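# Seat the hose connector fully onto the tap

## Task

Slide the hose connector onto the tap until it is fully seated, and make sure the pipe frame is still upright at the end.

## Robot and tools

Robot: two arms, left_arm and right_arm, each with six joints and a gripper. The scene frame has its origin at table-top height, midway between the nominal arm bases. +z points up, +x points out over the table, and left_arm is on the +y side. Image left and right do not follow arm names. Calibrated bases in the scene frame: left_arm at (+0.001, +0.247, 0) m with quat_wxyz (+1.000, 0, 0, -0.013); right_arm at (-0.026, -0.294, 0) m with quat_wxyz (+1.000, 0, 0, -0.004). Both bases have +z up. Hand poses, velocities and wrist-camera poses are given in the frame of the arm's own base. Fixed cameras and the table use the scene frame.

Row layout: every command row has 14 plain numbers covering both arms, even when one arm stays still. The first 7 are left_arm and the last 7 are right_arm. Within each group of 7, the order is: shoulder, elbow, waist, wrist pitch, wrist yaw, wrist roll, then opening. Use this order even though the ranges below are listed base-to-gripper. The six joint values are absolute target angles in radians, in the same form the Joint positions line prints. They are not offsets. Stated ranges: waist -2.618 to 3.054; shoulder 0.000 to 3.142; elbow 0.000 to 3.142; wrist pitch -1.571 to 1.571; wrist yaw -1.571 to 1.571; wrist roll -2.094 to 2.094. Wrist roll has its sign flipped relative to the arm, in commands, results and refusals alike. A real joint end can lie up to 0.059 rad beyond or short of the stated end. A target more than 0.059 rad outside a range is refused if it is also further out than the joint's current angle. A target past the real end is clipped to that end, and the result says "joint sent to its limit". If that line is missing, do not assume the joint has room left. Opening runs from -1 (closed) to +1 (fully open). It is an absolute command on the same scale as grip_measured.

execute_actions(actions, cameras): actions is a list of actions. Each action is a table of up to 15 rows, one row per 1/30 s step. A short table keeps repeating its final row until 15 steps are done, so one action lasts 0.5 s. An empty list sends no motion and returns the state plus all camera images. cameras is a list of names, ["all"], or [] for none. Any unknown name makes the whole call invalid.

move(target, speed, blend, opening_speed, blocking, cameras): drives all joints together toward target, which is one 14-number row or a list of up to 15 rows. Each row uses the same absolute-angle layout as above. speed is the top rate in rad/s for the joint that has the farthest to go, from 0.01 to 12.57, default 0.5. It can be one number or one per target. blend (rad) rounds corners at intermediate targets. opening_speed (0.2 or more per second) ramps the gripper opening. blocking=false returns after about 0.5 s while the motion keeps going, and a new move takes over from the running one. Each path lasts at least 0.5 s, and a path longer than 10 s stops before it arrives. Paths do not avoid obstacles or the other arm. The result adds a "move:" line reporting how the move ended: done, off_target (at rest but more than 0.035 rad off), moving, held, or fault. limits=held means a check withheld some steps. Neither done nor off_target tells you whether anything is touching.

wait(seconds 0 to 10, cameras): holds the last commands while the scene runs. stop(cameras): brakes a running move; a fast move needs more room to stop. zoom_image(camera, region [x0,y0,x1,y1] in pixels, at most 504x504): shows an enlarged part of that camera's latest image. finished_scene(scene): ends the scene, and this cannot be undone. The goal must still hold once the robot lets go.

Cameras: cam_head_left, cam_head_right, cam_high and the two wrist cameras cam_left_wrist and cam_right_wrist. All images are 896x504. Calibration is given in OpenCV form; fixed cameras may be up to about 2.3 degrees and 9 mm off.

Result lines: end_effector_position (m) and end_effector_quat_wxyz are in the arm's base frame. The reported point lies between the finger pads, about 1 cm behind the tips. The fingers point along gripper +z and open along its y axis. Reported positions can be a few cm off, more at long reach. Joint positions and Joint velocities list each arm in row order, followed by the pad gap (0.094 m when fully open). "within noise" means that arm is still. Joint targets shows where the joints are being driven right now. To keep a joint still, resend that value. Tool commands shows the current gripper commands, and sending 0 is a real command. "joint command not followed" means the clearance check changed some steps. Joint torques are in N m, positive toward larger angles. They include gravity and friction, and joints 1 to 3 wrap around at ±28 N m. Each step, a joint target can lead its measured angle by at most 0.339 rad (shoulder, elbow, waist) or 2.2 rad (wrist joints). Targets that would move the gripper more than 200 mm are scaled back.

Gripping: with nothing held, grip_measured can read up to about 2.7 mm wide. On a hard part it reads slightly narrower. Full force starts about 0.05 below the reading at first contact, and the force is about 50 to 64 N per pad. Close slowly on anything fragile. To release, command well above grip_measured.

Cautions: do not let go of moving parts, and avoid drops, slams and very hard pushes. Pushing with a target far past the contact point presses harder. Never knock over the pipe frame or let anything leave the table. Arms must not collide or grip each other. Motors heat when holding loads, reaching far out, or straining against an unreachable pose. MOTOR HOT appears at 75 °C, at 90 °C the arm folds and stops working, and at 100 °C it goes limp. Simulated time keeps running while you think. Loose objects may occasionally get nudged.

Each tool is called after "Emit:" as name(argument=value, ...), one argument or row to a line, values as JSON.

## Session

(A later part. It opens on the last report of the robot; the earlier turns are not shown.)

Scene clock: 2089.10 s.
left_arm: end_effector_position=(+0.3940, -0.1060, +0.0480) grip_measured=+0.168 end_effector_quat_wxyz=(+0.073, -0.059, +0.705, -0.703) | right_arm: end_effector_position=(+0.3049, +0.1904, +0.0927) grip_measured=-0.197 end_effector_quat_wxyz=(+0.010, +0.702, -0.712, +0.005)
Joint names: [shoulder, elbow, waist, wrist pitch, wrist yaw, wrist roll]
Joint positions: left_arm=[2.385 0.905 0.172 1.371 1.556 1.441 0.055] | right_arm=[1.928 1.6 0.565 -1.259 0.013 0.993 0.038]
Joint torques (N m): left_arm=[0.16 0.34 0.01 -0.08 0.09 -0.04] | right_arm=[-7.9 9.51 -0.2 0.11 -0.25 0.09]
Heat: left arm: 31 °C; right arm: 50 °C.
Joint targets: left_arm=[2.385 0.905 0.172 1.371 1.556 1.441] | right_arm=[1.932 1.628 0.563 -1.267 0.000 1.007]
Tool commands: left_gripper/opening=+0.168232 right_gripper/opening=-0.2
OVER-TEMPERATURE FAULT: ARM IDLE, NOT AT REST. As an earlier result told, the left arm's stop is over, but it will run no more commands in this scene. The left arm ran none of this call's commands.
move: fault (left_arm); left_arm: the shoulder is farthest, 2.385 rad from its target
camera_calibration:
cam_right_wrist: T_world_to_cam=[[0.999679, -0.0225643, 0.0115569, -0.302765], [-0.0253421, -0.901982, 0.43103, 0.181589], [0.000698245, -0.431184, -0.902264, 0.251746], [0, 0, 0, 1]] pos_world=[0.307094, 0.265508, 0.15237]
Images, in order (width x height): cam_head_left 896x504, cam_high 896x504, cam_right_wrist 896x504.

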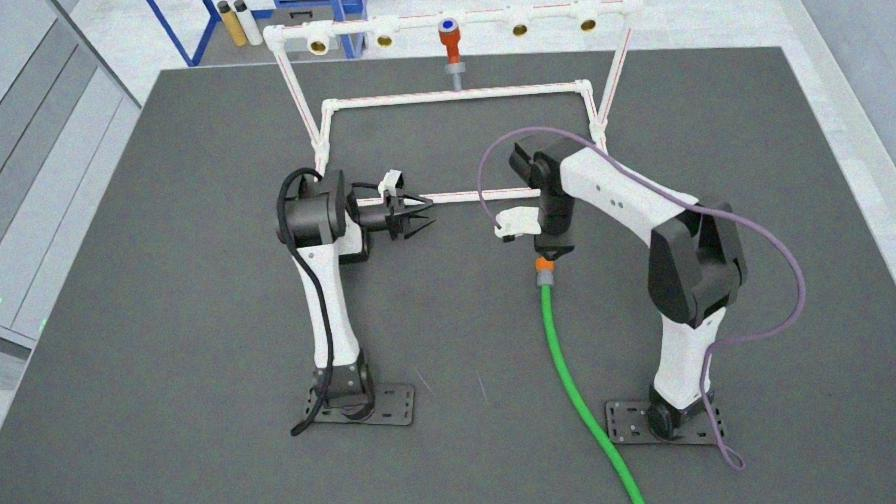

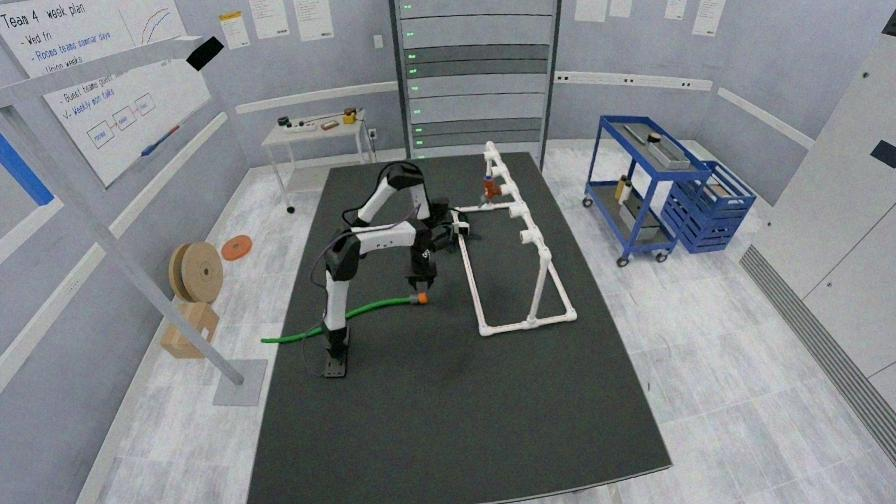

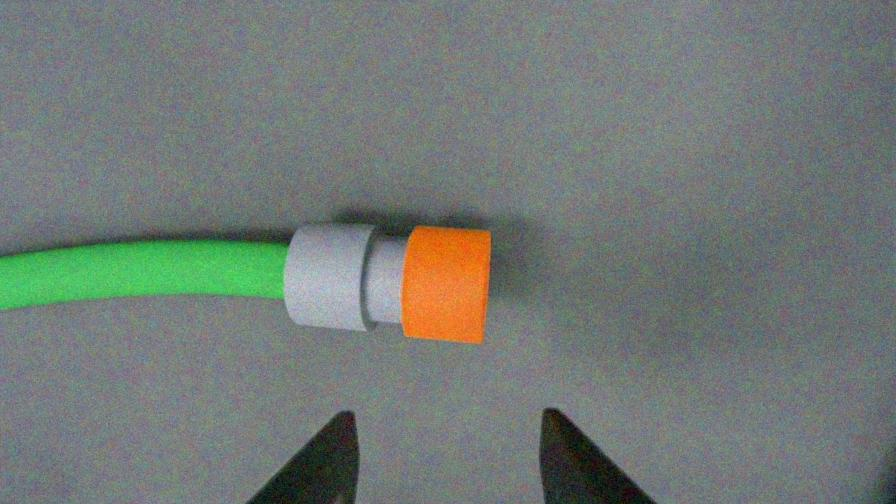

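Emit:
execute_actions(
  actions=[],
)

Scene clock: 2107.43 s.
left_arm: end_effector_position=(+0.3940, -0.1060, +0.0480) grip_measured=+0.168 end_effector_quat_wxyz=(+0.073, -0.059, +0.705, -0.703) | right_arm: end_effector_position=(+0.3049, +0.1905, +0.0927) grip_measured=-0.197 end_effector_quat_wxyz=(+0.010, +0.702, -0.712, +0.005)
Joint names: [shoulder, elbow, waist, wrist pitch, wrist yaw, wrist roll]
Joint positions: left_arm=[2.385 0.905 0.172 1.371 1.556 1.441 0.055] | right_arm=[1.928 1.6 0.565 -1.259 0.013 0.993 0.038]
Joint velocities: within noise
Joint torques (N m): left_arm=[0.18 0.32 0.01 -0.08 0.09 -0.04] | right_arm=[-7.92 9.51 -0.21 0.12 -0.25 0.08]
Heat: left arm: 31 °C; right arm: 54 °C.
Joint targets: left_arm=[2.385 0.905 0.172 1.371 1.556 1.441] | right_arm=[1.932 1.628 0.563 -1.267 0.000 1.007]
Tool commands: left_gripper/opening=+0.168232 right_gripper/opening=-0.2
OVER-TEMPERATURE FAULT: ARM IDLE, NOT AT REST. As an earlier result told, the left arm's stop is over, but it will run no more commands in this scene.
camera_calibration:
cam_left_wrist: T_world_to_cam=[[-0.0349376, 0.0208304, 0.999172, -0.0331386], [-0.970516, 0.237877, -0.0388948, 0.45119], [-0.23849, -0.971072, 0.0119053, 0.0827601], [0, 0, 0, 1]] pos_world=[0.456467, -0.0262715, 0.0496748]
cam_right_wrist: T_world_to_cam=[[0.999679, -0.0226556, 0.0113698, -0.302712], [-0.0253436, -0.902133, 0.430713, 0.181679], [0.000499034, -0.430862, -0.902418, 0.251746], [0, 0, 0, 1]] pos_world=[0.307094, 0.265508, 0.15237]

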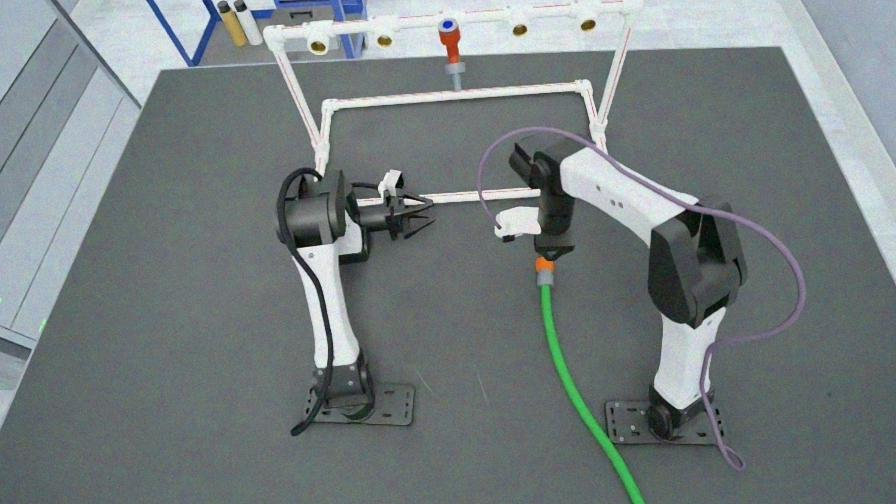

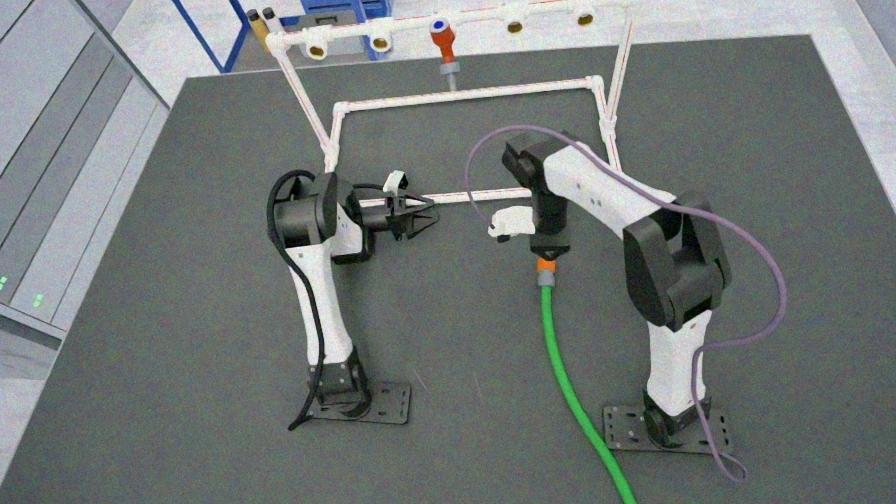

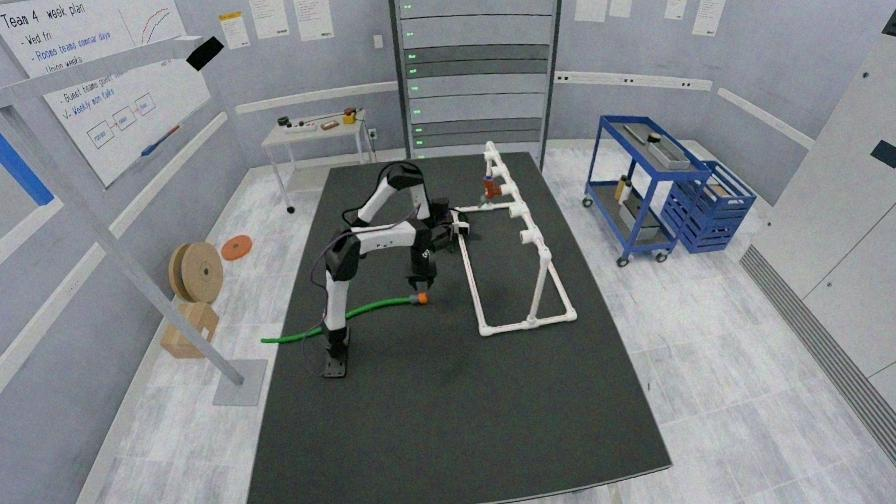

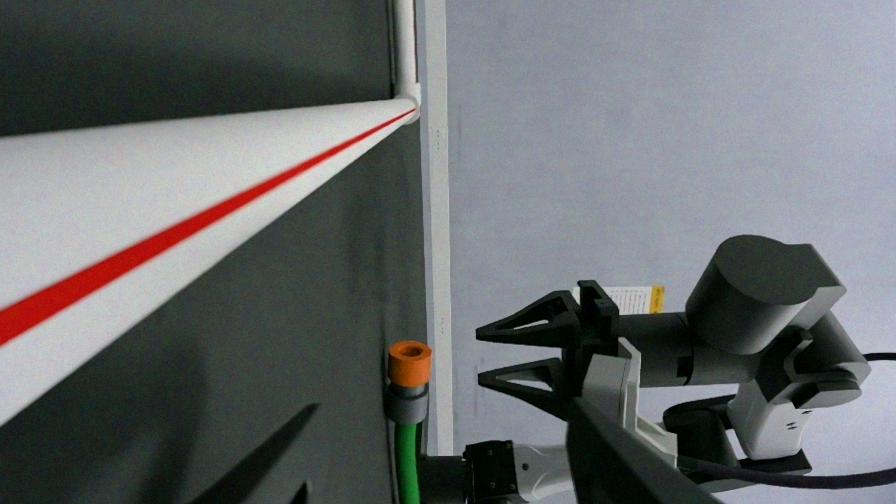

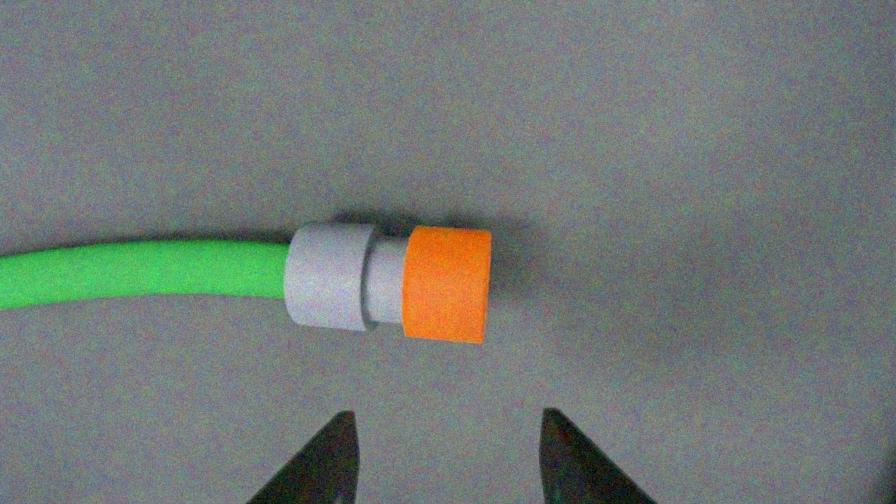

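Emit:
zoom_image(
  camera="cam_head_right",
  region=[390, 0, 510, 110],
)

Emit:
zoom_image(
  camera="cam_high",
  region=[440, 140, 560, 240],
)

Scaled by 4.200 from the camera's 896x504 image, which has a finer 1280x720 frame.

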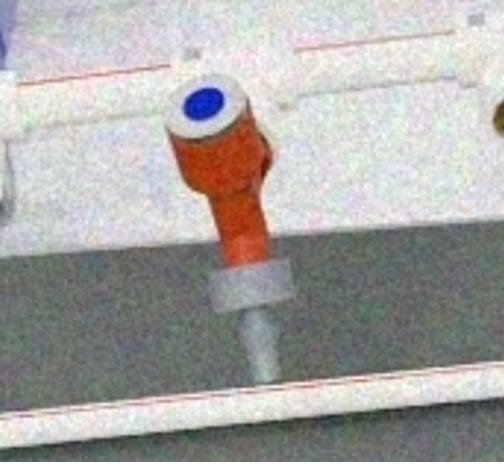

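Scaled by 4.200 from the camera's 896x504 image, which has a finer 1280x720 frame.

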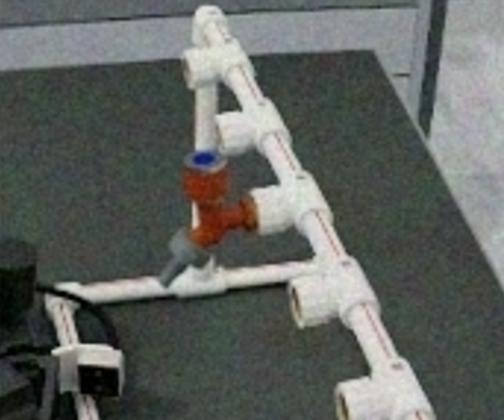

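Emit:
move(
  target=[0,0,0,0,0,0,0.168,1.940,1.449,0.563,-1.05,0.0,0.925,-0.2],
  speed=0.25,
  cameras=["cam_right_wrist"],
)

Scene clock: 2195.80 s.
left_arm: end_effector_position=(+0.3940, -0.1060, +0.0480) grip_measured=+0.168 end_effector_quat_wxyz=(+0.073, -0.059, +0.705, -0.703) | right_arm: end_effector_position=(+0.3094, +0.1934, +0.0534) grip_measured=-0.197 end_effector_quat_wxyz=(-0.010, +0.682, -0.731, +0.009)
Joint names: [shoulder, elbow, waist, wrist pitch, wrist yaw, wrist roll]
Joint positions: left_arm=[2.385 0.905 0.172 1.371 1.556 1.441 0.055] | right_arm=[1.936 1.452 0.565 -1.063 0.013 0.936 0.038]
Joint torques (N m): left_arm=[0.13 0.35 -0.02 -0.1 0.1 -0.05] | right_arm=[-7.91 6.24 -0.2 0.38 -0.24 -0.2]
Heat: left arm: 30 °C; right arm: 58 °C.
Joint targets: left_arm=[2.385 0.905 0.172 1.371 1.556 1.441] | right_arm=[1.940 1.449 0.563 -1.050 0.000 0.925]
Tool commands: left_gripper/opening=+0.168232 right_gripper/opening=-0.2
OVER-TEMPERATURE FAULT: ARM IDLE, NOT AT REST. As an earlier result told, the left arm's stop is over, but it will run no more commands in this scene. The left arm ran none of this call's commands.
move: fault (left_arm); left_arm: the shoulder is farthest, 2.385 rad from its target
camera_calibration:
cam_right_wrist: T_world_to_cam=[[0.99579, -0.0799712, 0.0447964, -0.296186], [-0.0913127, -0.908139, 0.40859, 0.224021], [0.00800592, -0.41096, -0.911618, 0.211888], [0, 0, 0, 1]] pos_world=[0.313699, 0.266833, 0.114896]
Images, in order (width x height): cam_right_wrist 896x504.

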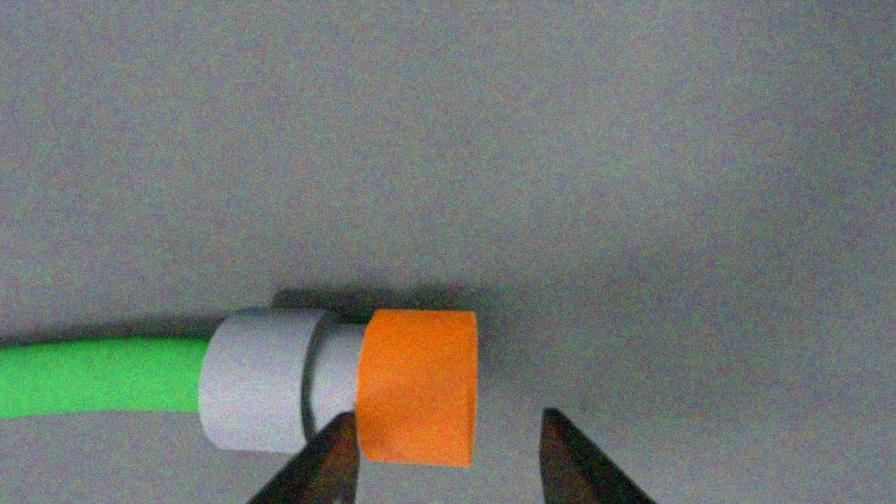

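Emit:
move(
  target=[0,0,0,0,0,0,0.168,1.940,1.418,0.559,-1.052,0.0,0.925,-0.2],
  speed=0.2,
  cameras=["cam_right_wrist"],
)

Scene clock: 2215.97 s.
left_arm: end_effector_position=(+0.3940, -0.1060, +0.0480) grip_measured=+0.168 end_effector_quat_wxyz=(+0.073, -0.059, +0.705, -0.703) | right_arm: end_effector_position=(+0.3041, +0.1900, +0.0478) grip_measured=-0.197 end_effector_quat_wxyz=(-0.001, +0.682, -0.732, +0.007)
Joint names: [shoulder, elbow, waist, wrist pitch, wrist yaw, wrist roll]
Joint positions: left_arm=[2.385 0.905 0.172 1.371 1.556 1.441 0.055] | right_arm=[1.936 1.429 0.565 -1.06 0.013 0.936 0.038]
Joint torques (N m): left_arm=[0.18 0.34 -0.06 -0.08 0.11 -0.04] | right_arm=[-7.82 5.37 -0.57 0.3 -0.24 -0.2]
Heat: left arm: 30 °C; right arm: 57 °C.
Joint targets: left_arm=[2.385 0.905 0.172 1.371 1.556 1.441] | right_arm=[1.940 1.418 0.559 -1.052 0.000 0.925]
Tool commands: left_gripper/opening=+0.168232 right_gripper/opening=-0.2
OVER-TEMPERATURE FAULT: ARM IDLE, NOT AT REST. As an earlier result told, the left arm's stop is over, but it will run no more commands in this scene. The left arm ran none of this call's commands.
move: fault (left_arm); left_arm: the shoulder is farthest, 2.385 rad from its target
camera_calibration:
cam_right_wrist: T_world_to_cam=[[0.99637, -0.079948, 0.0292515, -0.290398], [-0.0848351, -0.903816, 0.419428, 0.219504], [-0.00709448, -0.420387, -0.907317, 0.211563], [0, 0, 0, 1]] pos_world=[0.309466, 0.264112, 0.108383]
Images, in order (width x height): cam_right_wrist 896x504.

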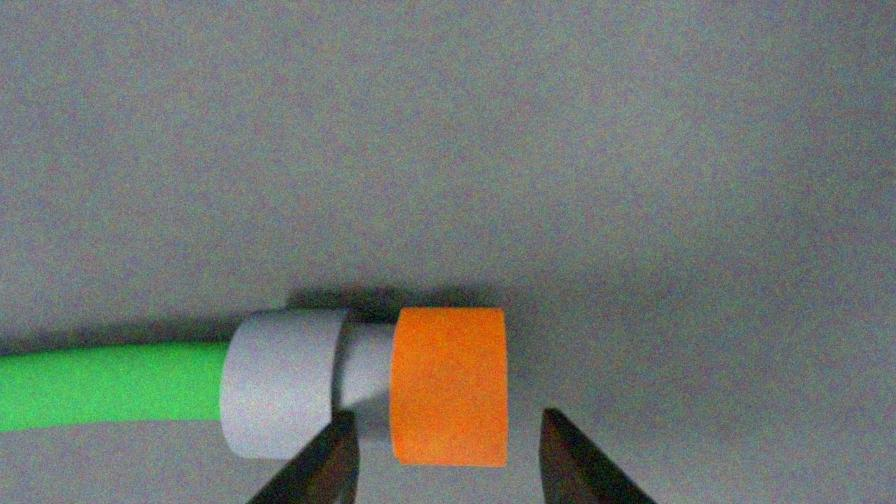

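Emit:
move(
  target=[0,0,0,0,0,0,0.168,1.940,1.402,0.548,-1.048,0.0,0.925,-0.2],
  speed=0.15,
  cameras=["cam_right_wrist"],
)

Scene clock: 2221.53 s.
left_arm: end_effector_position=(+0.3940, -0.1060, +0.0480) grip_measured=+0.168 end_effector_quat_wxyz=(+0.073, -0.059, +0.705, -0.703) | right_arm: end_effector_position=(+0.3055, +0.1872, +0.0464) grip_measured=-0.197 end_effector_quat_wxyz=(-0.001, +0.678, -0.735, +0.005)
Joint names: [shoulder, elbow, waist, wrist pitch, wrist yaw, wrist roll]
Joint positions: left_arm=[2.385 0.905 0.172 1.371 1.556 1.441 0.055] | right_arm=[1.936 1.423 0.554 -1.054 0.009 0.936 0.038]
Joint torques (N m): left_arm=[0.17 0.29 -0.02 -0.08 0.1 -0.04] | right_arm=[-7.82 4.29 -0.54 0.28 -0.2 -0.2]
Heat: left arm: 30 °C; right arm: 57 °C.
Joint targets: left_arm=[2.385 0.905 0.172 1.371 1.556 1.441] | right_arm=[1.940 1.402 0.548 -1.048 0.000 0.925]
Tool commands: left_gripper/opening=+0.168232 right_gripper/opening=-0.2
OVER-TEMPERATURE FAULT: ARM IDLE, NOT AT REST. As an earlier result told, the left arm's stop is over, but it will run no more commands in this scene. The left arm ran none of this call's commands.
move: fault (left_arm); left_arm: the shoulder is farthest, 2.385 rad from its target
camera_calibration:
cam_right_wrist: T_world_to_cam=[[0.995502, -0.090719, 0.0273043, -0.289615], [-0.0938291, -0.90426, 0.416546, 0.220631], [-0.0130985, -0.417235, -0.908704, 0.210387], [0, 0, 0, 1]] pos_world=[0.311769, 0.261015, 0.107185]
Images, in order (width x height): cam_right_wrist 896x504.

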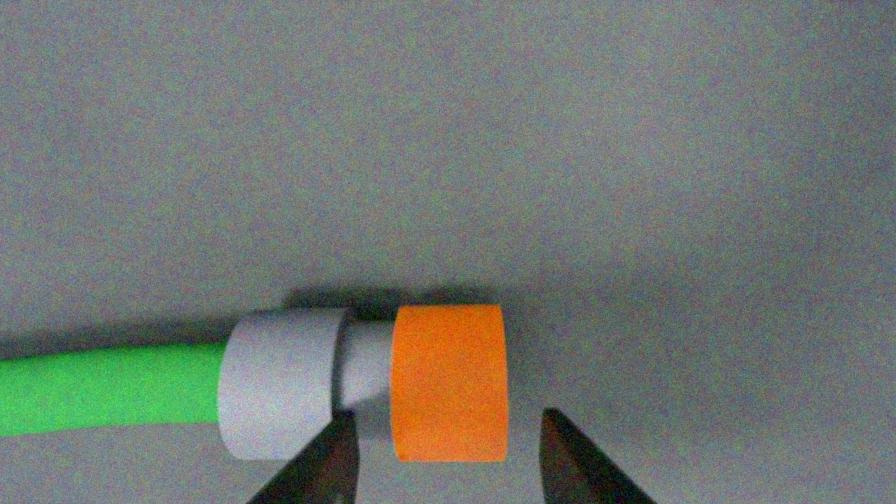

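Emit:
zoom_image(
  camera="cam_right_wrist",
  region=[220, 290, 640, 504],
)

Emit:
zoom_image(
  camera="cam_left_wrist",
  region=[340, 320, 640, 500],
)

Scaled by 1.200 from the camera's 896x504 image, which has a finer 1280x720 frame.

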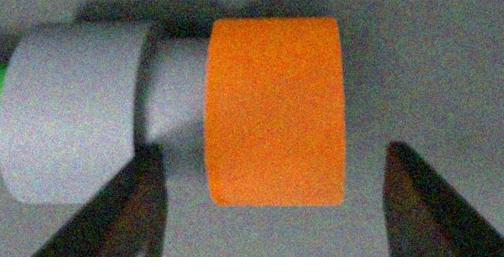

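This scene's latest camera images include none from cam_left_wrist. They are from: cam_right_wrist. cam_left_wrist's image comes with the result of a call that names it in "cameras".

Emit:
wait(
  seconds=0.1,
  cameras=["cam_left_wrist"],
)

Emit:
zoom_image(
  camera="cam_left_wrist",
  region=[340, 280, 640, 500],
)

Scene clock: 2227.73 s.
left_arm: end_effector_position=(+0.3940, -0.1060, +0.0480) grip_measured=+0.168 end_effector_quat_wxyz=(+0.073, -0.059, +0.705, -0.703) | right_arm: end_effector_position=(+0.3055, +0.1872, +0.0464) grip_measured=-0.197 end_effector_quat_wxyz=(-0.001, +0.678, -0.735, +0.005)
Joint names: [shoulder, elbow, waist, wrist pitch, wrist yaw, wrist roll]
Joint positions: left_arm=[2.385 0.905 0.172 1.371 1.556 1.441 0.055] | right_arm=[1.936 1.423 0.554 -1.054 0.009 0.936 0.038]
Joint torques (N m): left_arm=[0.12 0.38 -0.05 -0.07 0.09 -0.04] | right_arm=[-7.83 4.3 -0.57 0.29 -0.19 -0.19]
Heat: left arm: 30 °C; right arm: 56 °C.
Joint targets: left_arm=[2.385 0.905 0.172 1.371 1.556 1.441] | right_arm=[1.940 1.402 0.548 -1.048 0.000 0.925]
Tool commands: left_gripper/opening=+0.168232 right_gripper/opening=-0.2
OVER-TEMPERATURE FAULT: ARM IDLE, NOT AT REST. As an earlier result told, the left arm's stop is over, but it will run no more commands in this scene.
wait: 0.10 s; at rest from the start
camera_calibration:
cam_left_wrist: T_world_to_cam=[[-0.0349376, 0.0208304, 0.999172, -0.0331386], [-0.970516, 0.237877, -0.0388948, 0.45119], [-0.23849, -0.971072, 0.0119053, 0.0827601], [0, 0, 0, 1]] pos_world=[0.456467, -0.0262715, 0.0496748]
Images, in order (width x height): cam_left_wrist 896x504.

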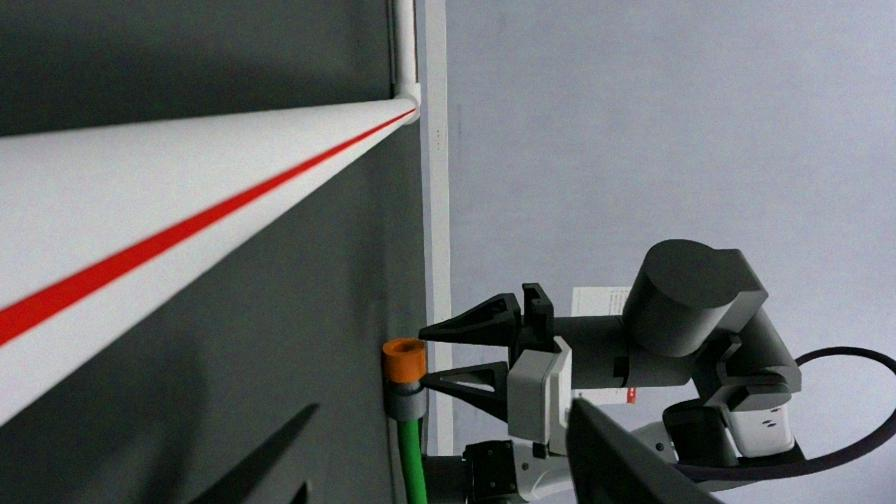

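Scaled by 1.680 from the camera's 896x504 image, which has a finer 1280x720 frame.

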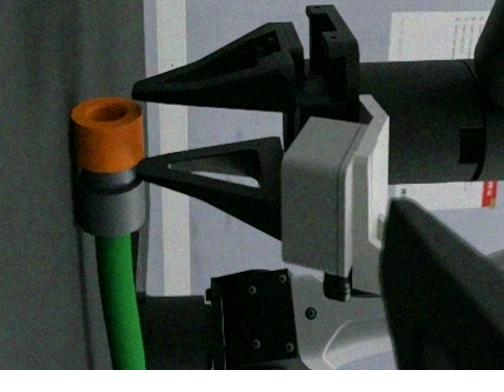

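Emit:
move(
  target=[0,0,0,0,0,0,0.168,1.940,1.402,0.548,-1.048,0.0,0.925,-0.56],
  opening_speed=0.2,
  cameras=["cam_left_wrist","cam_right_wrist"],
)

Emit:
zoom_image(
  camera="cam_left_wrist",
  region=[340, 280, 640, 500],
)

Scene clock: 2233.67 s.
left_arm: end_effector_position=(+0.3940, -0.1060, +0.0480) grip_measured=+0.168 end_effector_quat_wxyz=(+0.073, -0.059, +0.705, -0.703) | right_arm: end_effector_position=(+0.3049, +0.1883, +0.0460) grip_measured=-0.558 end_effector_quat_wxyz=(-0.002, +0.677, -0.736, +0.000)
Joint names: [shoulder, elbow, waist, wrist pitch, wrist yaw, wrist roll]
Joint positions: left_arm=[2.385 0.905 0.172 1.371 1.556 1.441 0.055] | right_arm=[1.936 1.422 0.553 -1.052 -0.001 0.936 0.021]
Joint torques (N m): left_arm=[0.17 0.32 -0.01 -0.09 0.09 -0.05] | right_arm=[-7.82 4.46 -0.44 0.28 -0.07 -0.19]
Heat: left arm: 30 °C; right arm: 56 °C.
Joint targets: left_arm=[2.385 0.905 0.172 1.371 1.556 1.441] | right_arm=[1.940 1.402 0.548 -1.048 0.000 0.925]
Tool commands: left_gripper/opening=+0.168232 right_gripper/opening=-0.56
OVER-TEMPERATURE FAULT: ARM IDLE, NOT AT REST. As an earlier result told, the left arm's stop is over, but it will run no more commands in this scene. The left arm ran none of this call's commands.
move: fault (left_arm); left_arm: the shoulder is farthest, 2.385 rad from its target
camera_calibration:
cam_left_wrist: T_world_to_cam=[[-0.0349376, 0.0208304, 0.999172, -0.0331386], [-0.970516, 0.237877, -0.0388948, 0.45119], [-0.23849, -0.971072, 0.0119053, 0.0827601], [0, 0, 0, 1]] pos_world=[0.456467, -0.0262715, 0.0496748]
cam_right_wrist: T_world_to_cam=[[0.995528, -0.0919637, 0.0216248, -0.288331], [-0.0927413, -0.907729, 0.40918, 0.222394], [-0.0180002, -0.409355, -0.912198, 0.210757], [0, 0, 0, 1]] pos_world=[0.31146, 0.261632, 0.107488]
Images, in order (width x height): cam_left_wrist 896x504, cam_right_wrist 896x504.

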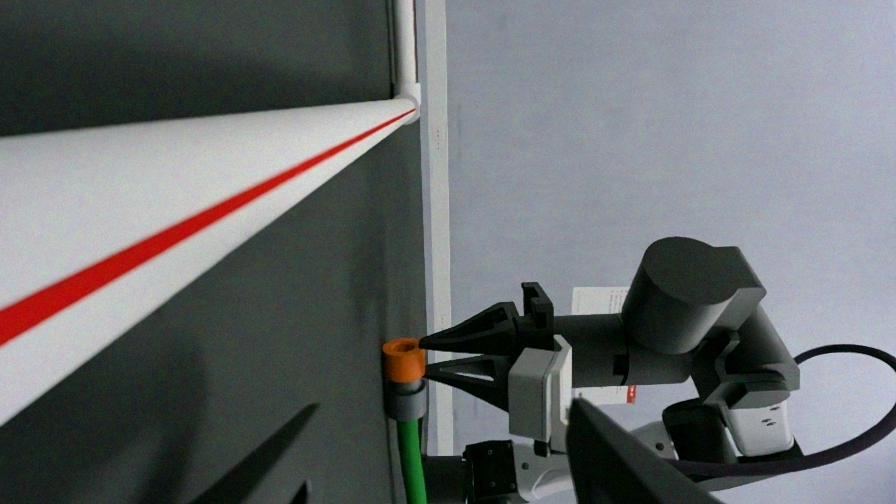

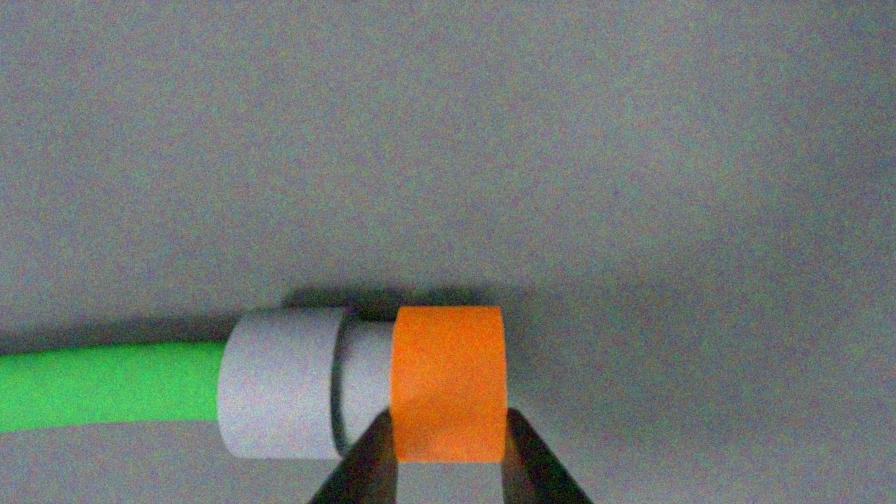

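Scaled by 1.680 from the camera's 896x504 image, which has a finer 1280x720 frame.

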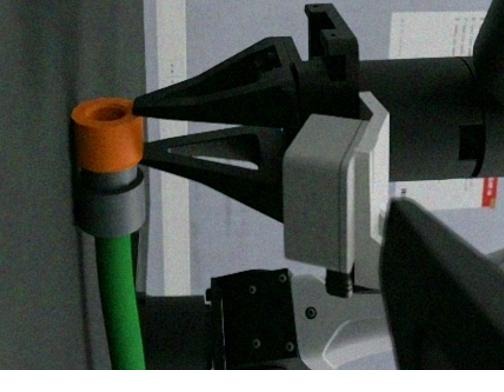

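Emit:
move(
  target=[0,0,0,0,0,0,0.168,1.940,1.402,0.548,-1.048,0.0,0.925,-0.7],
  opening_speed=0.3,
)

Emit:
move(
  target=[0,0,0,0,0,0,0.168,1.940,1.63,0.548,-1.24,0.0,0.925,-0.7],
  speed=0.15,
  cameras=["cam_left_wrist","cam_right_wrist"],
)

Emit:
zoom_image(
  camera="cam_left_wrist",
  region=[340, 280, 640, 500],
)

Scene clock: 2239.33 s.
left_arm: end_effector_position=(+0.3940, -0.1060, +0.0480) grip_measured=+0.168 end_effector_quat_wxyz=(+0.073, -0.059, +0.705, -0.703) | right_arm: end_effector_position=(+0.3049, +0.1883, +0.0460) grip_measured=-0.582 end_effector_quat_wxyz=(-0.002, +0.677, -0.736, +0.000)
Joint names: [shoulder, elbow, waist, wrist pitch, wrist yaw, wrist roll]
Joint positions: left_arm=[2.385 0.905 0.172 1.371 1.556 1.441 0.055] | right_arm=[1.936 1.422 0.553 -1.052 -0.001 0.935 0.02]
Joint torques (N m): left_arm=[0.17 0.29 -0.06 -0.07 0.09 -0.05] | right_arm=[-7.82 4.45 -0.44 0.27 -0.08 -0.2]
Heat: left arm: 30 °C; right arm: 56 °C.
Joint targets: left_arm=[2.385 0.905 0.172 1.371 1.556 1.441] | right_arm=[1.940 1.402 0.548 -1.048 0.000 0.925]
Tool commands: left_gripper/opening=+0.168232 right_gripper/opening=-0.7
OVER-TEMPERATURE FAULT: ARM IDLE, NOT AT REST. As an earlier result told, the left arm's stop is over, but it will run no more commands in this scene. The left arm ran none of this call's commands.
move: fault (left_arm); left_arm: the shoulder is farthest, 2.385 rad from its target
camera_calibration:
cam_left_wrist: T_world_to_cam=[[-0.0349376, 0.0208304, 0.999172, -0.0331386], [-0.970516, 0.237877, -0.0388948, 0.45119], [-0.23849, -0.971072, 0.0119053, 0.0827601], [0, 0, 0, 1]] pos_world=[0.456467, -0.0262715, 0.0496748]
cam_right_wrist: T_world_to_cam=[[0.995487, -0.0924117, 0.0215981, -0.288298], [-0.0931403, -0.907719, 0.409111, 0.222533], [-0.0182016, -0.409276, -0.912229, 0.210805], [0, 0, 0, 1]] pos_world=[0.31156, 0.261632, 0.107488]

Scene clock: 2241.23 s.
left_arm: end_effector_position=(+0.3940, -0.1060, +0.0480) grip_measured=+0.168 end_effector_quat_wxyz=(+0.073, -0.059, +0.705, -0.703) | right_arm: end_effector_position=(+0.3144, +0.1941, +0.0903) grip_measured=-0.584 end_effector_quat_wxyz=(-0.008, +0.677, -0.736, +0.001)
Joint names: [shoulder, elbow, waist, wrist pitch, wrist yaw, wrist roll]
Joint positions: left_arm=[2.385 0.905 0.172 1.371 1.556 1.441 0.055] | right_arm=[1.936 1.601 0.553 -1.219 -0.001 0.935 0.02]
Joint torques (N m): left_arm=[0.16 0.32 -0.06 -0.1 0.11 -0.03] | right_arm=[-7.99 9.63 -0.44 0.05 -0.08 -0.19]
Heat: left arm: 30 °C; right arm: 56 °C.
Joint targets: left_arm=[2.385 0.905 0.172 1.371 1.556 1.441] | right_arm=[1.940 1.630 0.548 -1.240 0.000 0.925]
Tool commands: left_gripper/opening=+0.168232 right_gripper/opening=-0.7
OVER-TEMPERATURE FAULT: ARM IDLE, NOT AT REST. As an earlier result told, the left arm's stop is over, but it will run no more commands in this scene. The left arm ran none of this call's commands.
move: fault (left_arm); left_arm: the shoulder is farthest, 2.385 rad from its target
camera_calibration:
cam_left_wrist: T_world_to_cam=[[-0.0349376, 0.0208304, 0.999172, -0.0331386], [-0.970516, 0.237877, -0.0388948, 0.45119], [-0.23849, -0.971072, 0.0119053, 0.0827601], [0, 0, 0, 1]] pos_world=[0.456467, -0.0262715, 0.0496748]
cam_right_wrist: T_world_to_cam=[[0.995221, -0.0925763, 0.0310577, -0.298857], [-0.0972315, -0.91021, 0.402572, 0.212908], [-0.00899966, -0.403668, -0.914861, 0.25001], [0, 0, 0, 1]] pos_world=[0.320381, 0.267045, 0.152296]
Images, in order (width x height): cam_left_wrist 896x504, cam_right_wrist 896x504.

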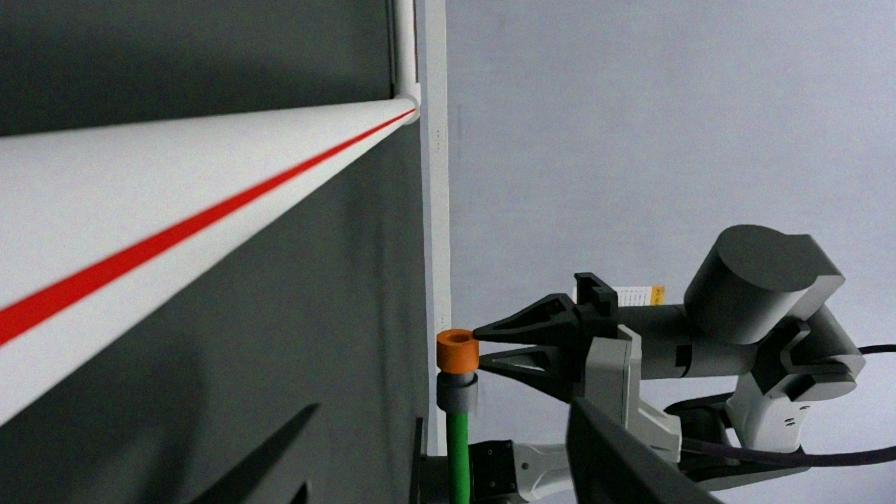

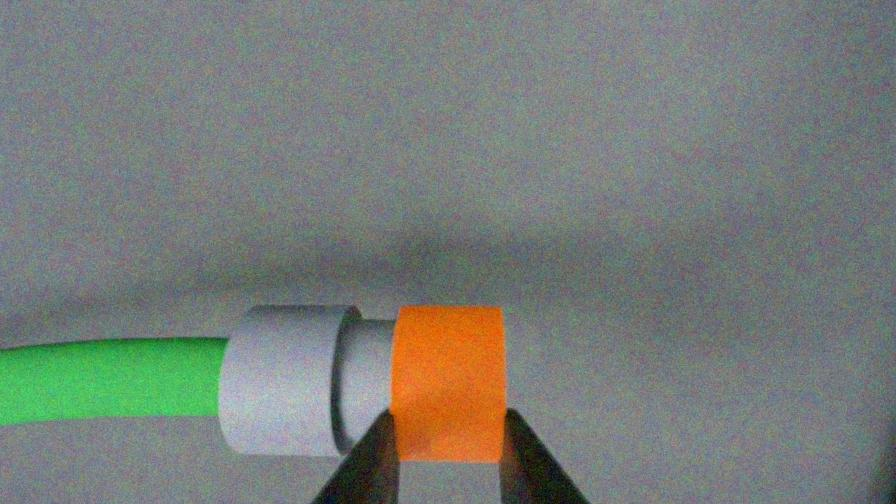

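Scaled by 1.680 from the camera's 896x504 image, which has a finer 1280x720 frame.

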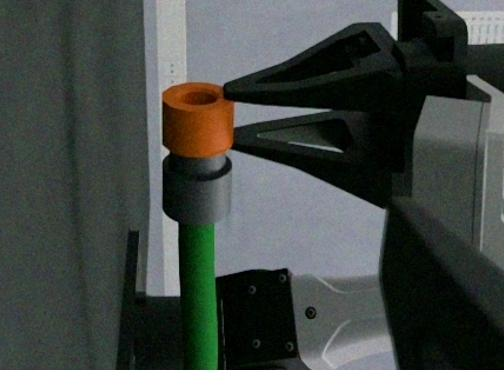

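Emit:
move(
  target=[
    [0,0,0,0,0,0,0.168,1.95,1.93,0.473,-0.88,-0.3,1.1,-0.7],
    [0,0,0,0,0,0,0.168,2.083,1.99,0.394,-0.26,-0.772,1.321,-0.7],
  ],
  speed=0.35,
  blend=0.08,
  cameras=["cam_left_wrist","cam_right_wrist","cam_high","cam_head_right"],
)

Scene clock: 2262.37 s.
left_arm: end_effector_position=(+0.3940, -0.1060, +0.0480) grip_measured=+0.168 end_effector_quat_wxyz=(+0.073, -0.059, +0.705, -0.703) | right_arm: end_effector_position=(+0.4885, +0.3340, +0.2864) grip_measured=-0.584 end_effector_quat_wxyz=(-0.583, +0.719, -0.374, -0.063)
Joint names: [shoulder, elbow, waist, wrist pitch, wrist yaw, wrist roll]
Joint positions: left_arm=[2.385 0.905 0.172 1.371 1.556 1.441 0.055] | right_arm=[2.08 1.951 0.401 -0.313 -0.749 1.295 0.02]
Joint torques (N m): left_arm=[0.23 0.36 0.02 -0.08 0.09 -0.02] | right_arm=[-10.37 12.01 -0.62 1.95 -0.53 0.19]
Heat: left arm: 30 °C; right arm: 57 °C.
Joint targets: left_arm=[2.385 0.905 0.172 1.371 1.556 1.441] | right_arm=[2.083 1.990 0.394 -0.260 -0.772 1.321]
Tool commands: left_gripper/opening=+0.168232 right_gripper/opening=-0.7
OVER-TEMPERATURE FAULT: ARM IDLE, NOT AT REST. As an earlier result told, the left arm's stop is over, but it will run no more commands in this scene. The left arm ran none of this call's commands.
move: fault (left_arm), off_target (right_arm); left_arm: the shoulder is farthest, 2.385 rad from its target; right_arm: the wrist pitch is farthest, 0.053 rad from its target
camera_calibration:
cam_left_wrist: T_world_to_cam=[[-0.0349376, 0.0208304, 0.999172, -0.0331386], [-0.970516, 0.237877, -0.0388948, 0.45119], [-0.23849, -0.971072, 0.0119053, 0.0827601], [0, 0, 0, 1]] pos_world=[0.456467, -0.0262715, 0.0496748]
cam_right_wrist: T_world_to_cam=[[0.611807, 0.0216382, 0.790711, -0.5338], [0.497519, -0.787666, -0.363397, 0.166206], [0.614953, 0.615723, -0.492665, -0.278752], [0, 0, 0, 1]] pos_world=[0.415311, 0.314099, 0.345149]
Images, in order (width x height): cam_head_right 896x504, cam_high 896x504, cam_left_wrist 896x504, cam_right_wrist 896x504.

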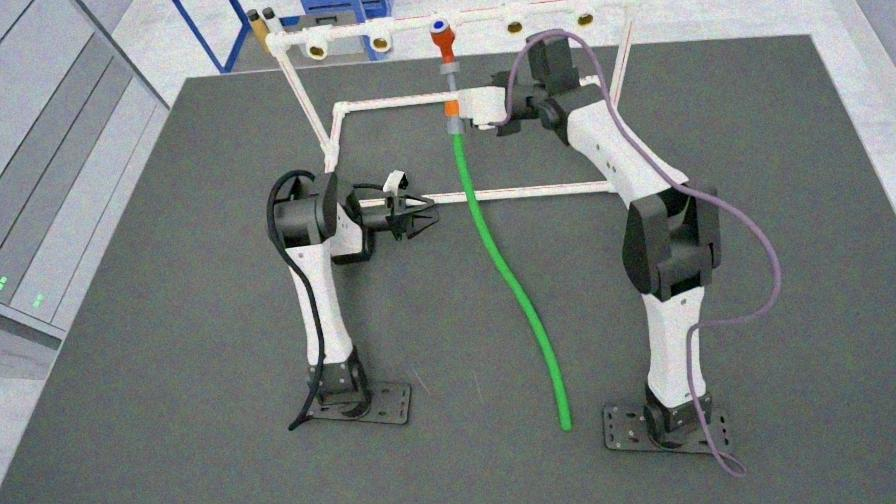

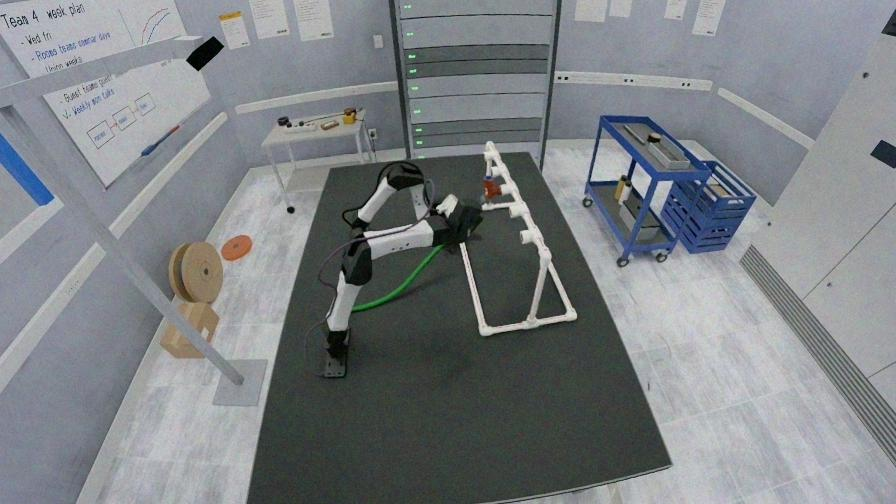

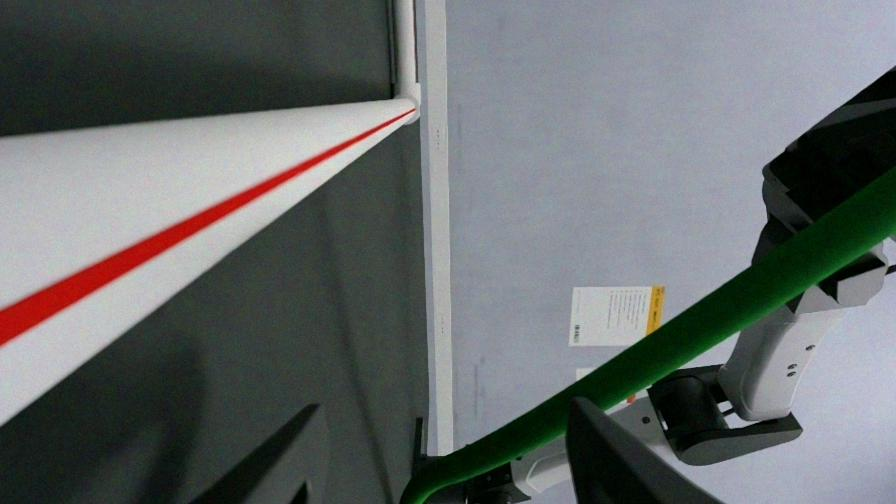

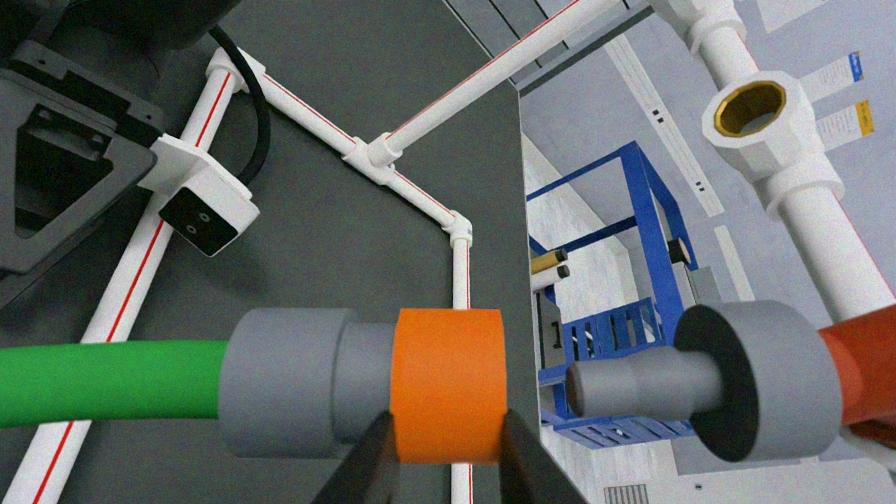

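Emit:
zoom_image(
  camera="cam_right_wrist",
  region=[380, 240, 896, 504],
)

Region (380, 240, 896, 504) is 516x264 pixels. A region can be at most 504 by 504 pixels.

Emit:
zoom_image(
  camera="cam_right_wrist",
  region=[380, 260, 884, 504],
)

Scaled by 1.000.

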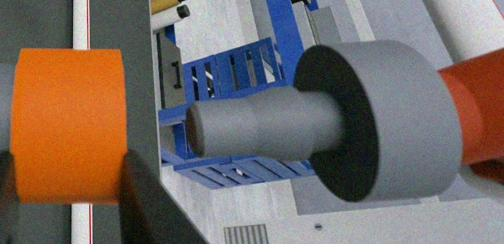

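Emit:
move(
  target=[0,0,0,0,0,0,0.168,2.139,2.116,0.383,-0.36,-0.782,1.378,-0.7],
  speed=0.2,
  cameras=["cam_right_wrist"],
)

Emit:
zoom_image(
  camera="cam_right_wrist",
  region=[380, 260, 884, 504],
)

Scene clock: 2295.83 s.
left_arm: end_effector_position=(+0.3940, -0.1060, +0.0480) grip_measured=+0.168 end_effector_quat_wxyz=(+0.073, -0.059, +0.705, -0.703) | right_arm: end_effector_position=(+0.4994, +0.3335, +0.2973) grip_measured=-0.584 end_effector_quat_wxyz=(-0.585, +0.728, -0.355, -0.048)
Joint names: [shoulder, elbow, waist, wrist pitch, wrist yaw, wrist roll]
Joint positions: left_arm=[2.385 0.905 0.172 1.371 1.556 1.441 0.055] | right_arm=[2.135 2.078 0.391 -0.386 -0.758 1.351 0.02]
Joint torques (N m): left_arm=[0.17 0.35 -0.02 -0.09 0.11 -0.04] | right_arm=[-10.59 11.86 -0.75 1.7 -0.58 0.16]
Heat: left arm: 30 °C; right arm: 65 °C.
Joint targets: left_arm=[2.385 0.905 0.172 1.371 1.556 1.441] | right_arm=[2.139 2.116 0.383 -0.360 -0.782 1.378]
Tool commands: left_gripper/opening=+0.168232 right_gripper/opening=-0.7
OVER-TEMPERATURE FAULT: ARM IDLE, NOT AT REST. As an earlier result told, the left arm's stop is over, but it will run no more commands in this scene. The left arm ran none of this call's commands.
move: fault (left_arm), off_target (right_arm); left_arm: the shoulder is farthest, 2.385 rad from its target; right_arm: the elbow is farthest, 0.038 rad from its target
camera_calibration:
cam_right_wrist: T_world_to_cam=[[0.573664, 0.0438257, 0.817917, -0.545408], [0.525847, -0.78532, -0.326736, 0.138477], [0.628008, 0.617536, -0.473556, -0.2927], [0, 0, 0, 1]] pos_world=[0.423881, 0.313404, 0.352734]
Images, in order (width x height): cam_right_wrist 896x504.

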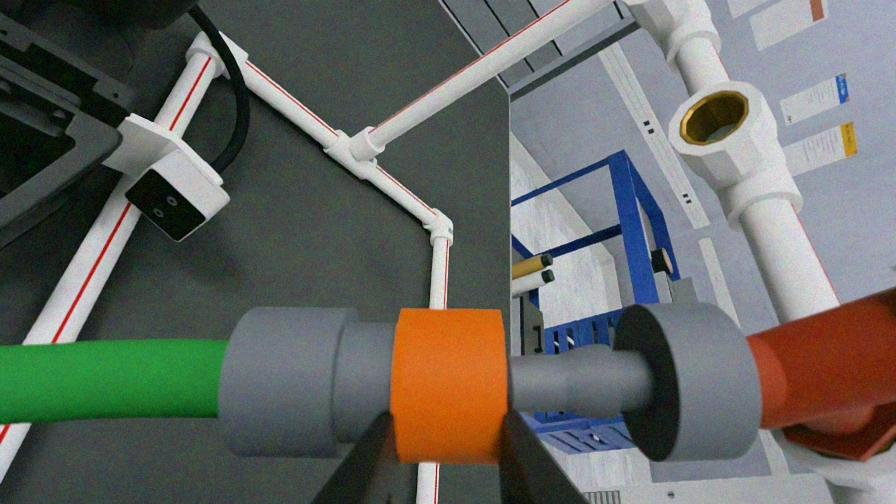

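Scaled by 1.000.

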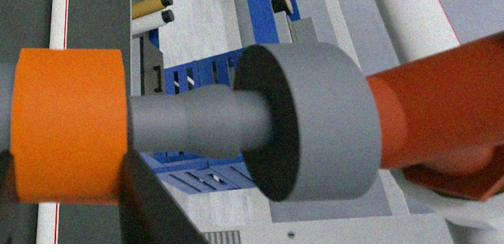

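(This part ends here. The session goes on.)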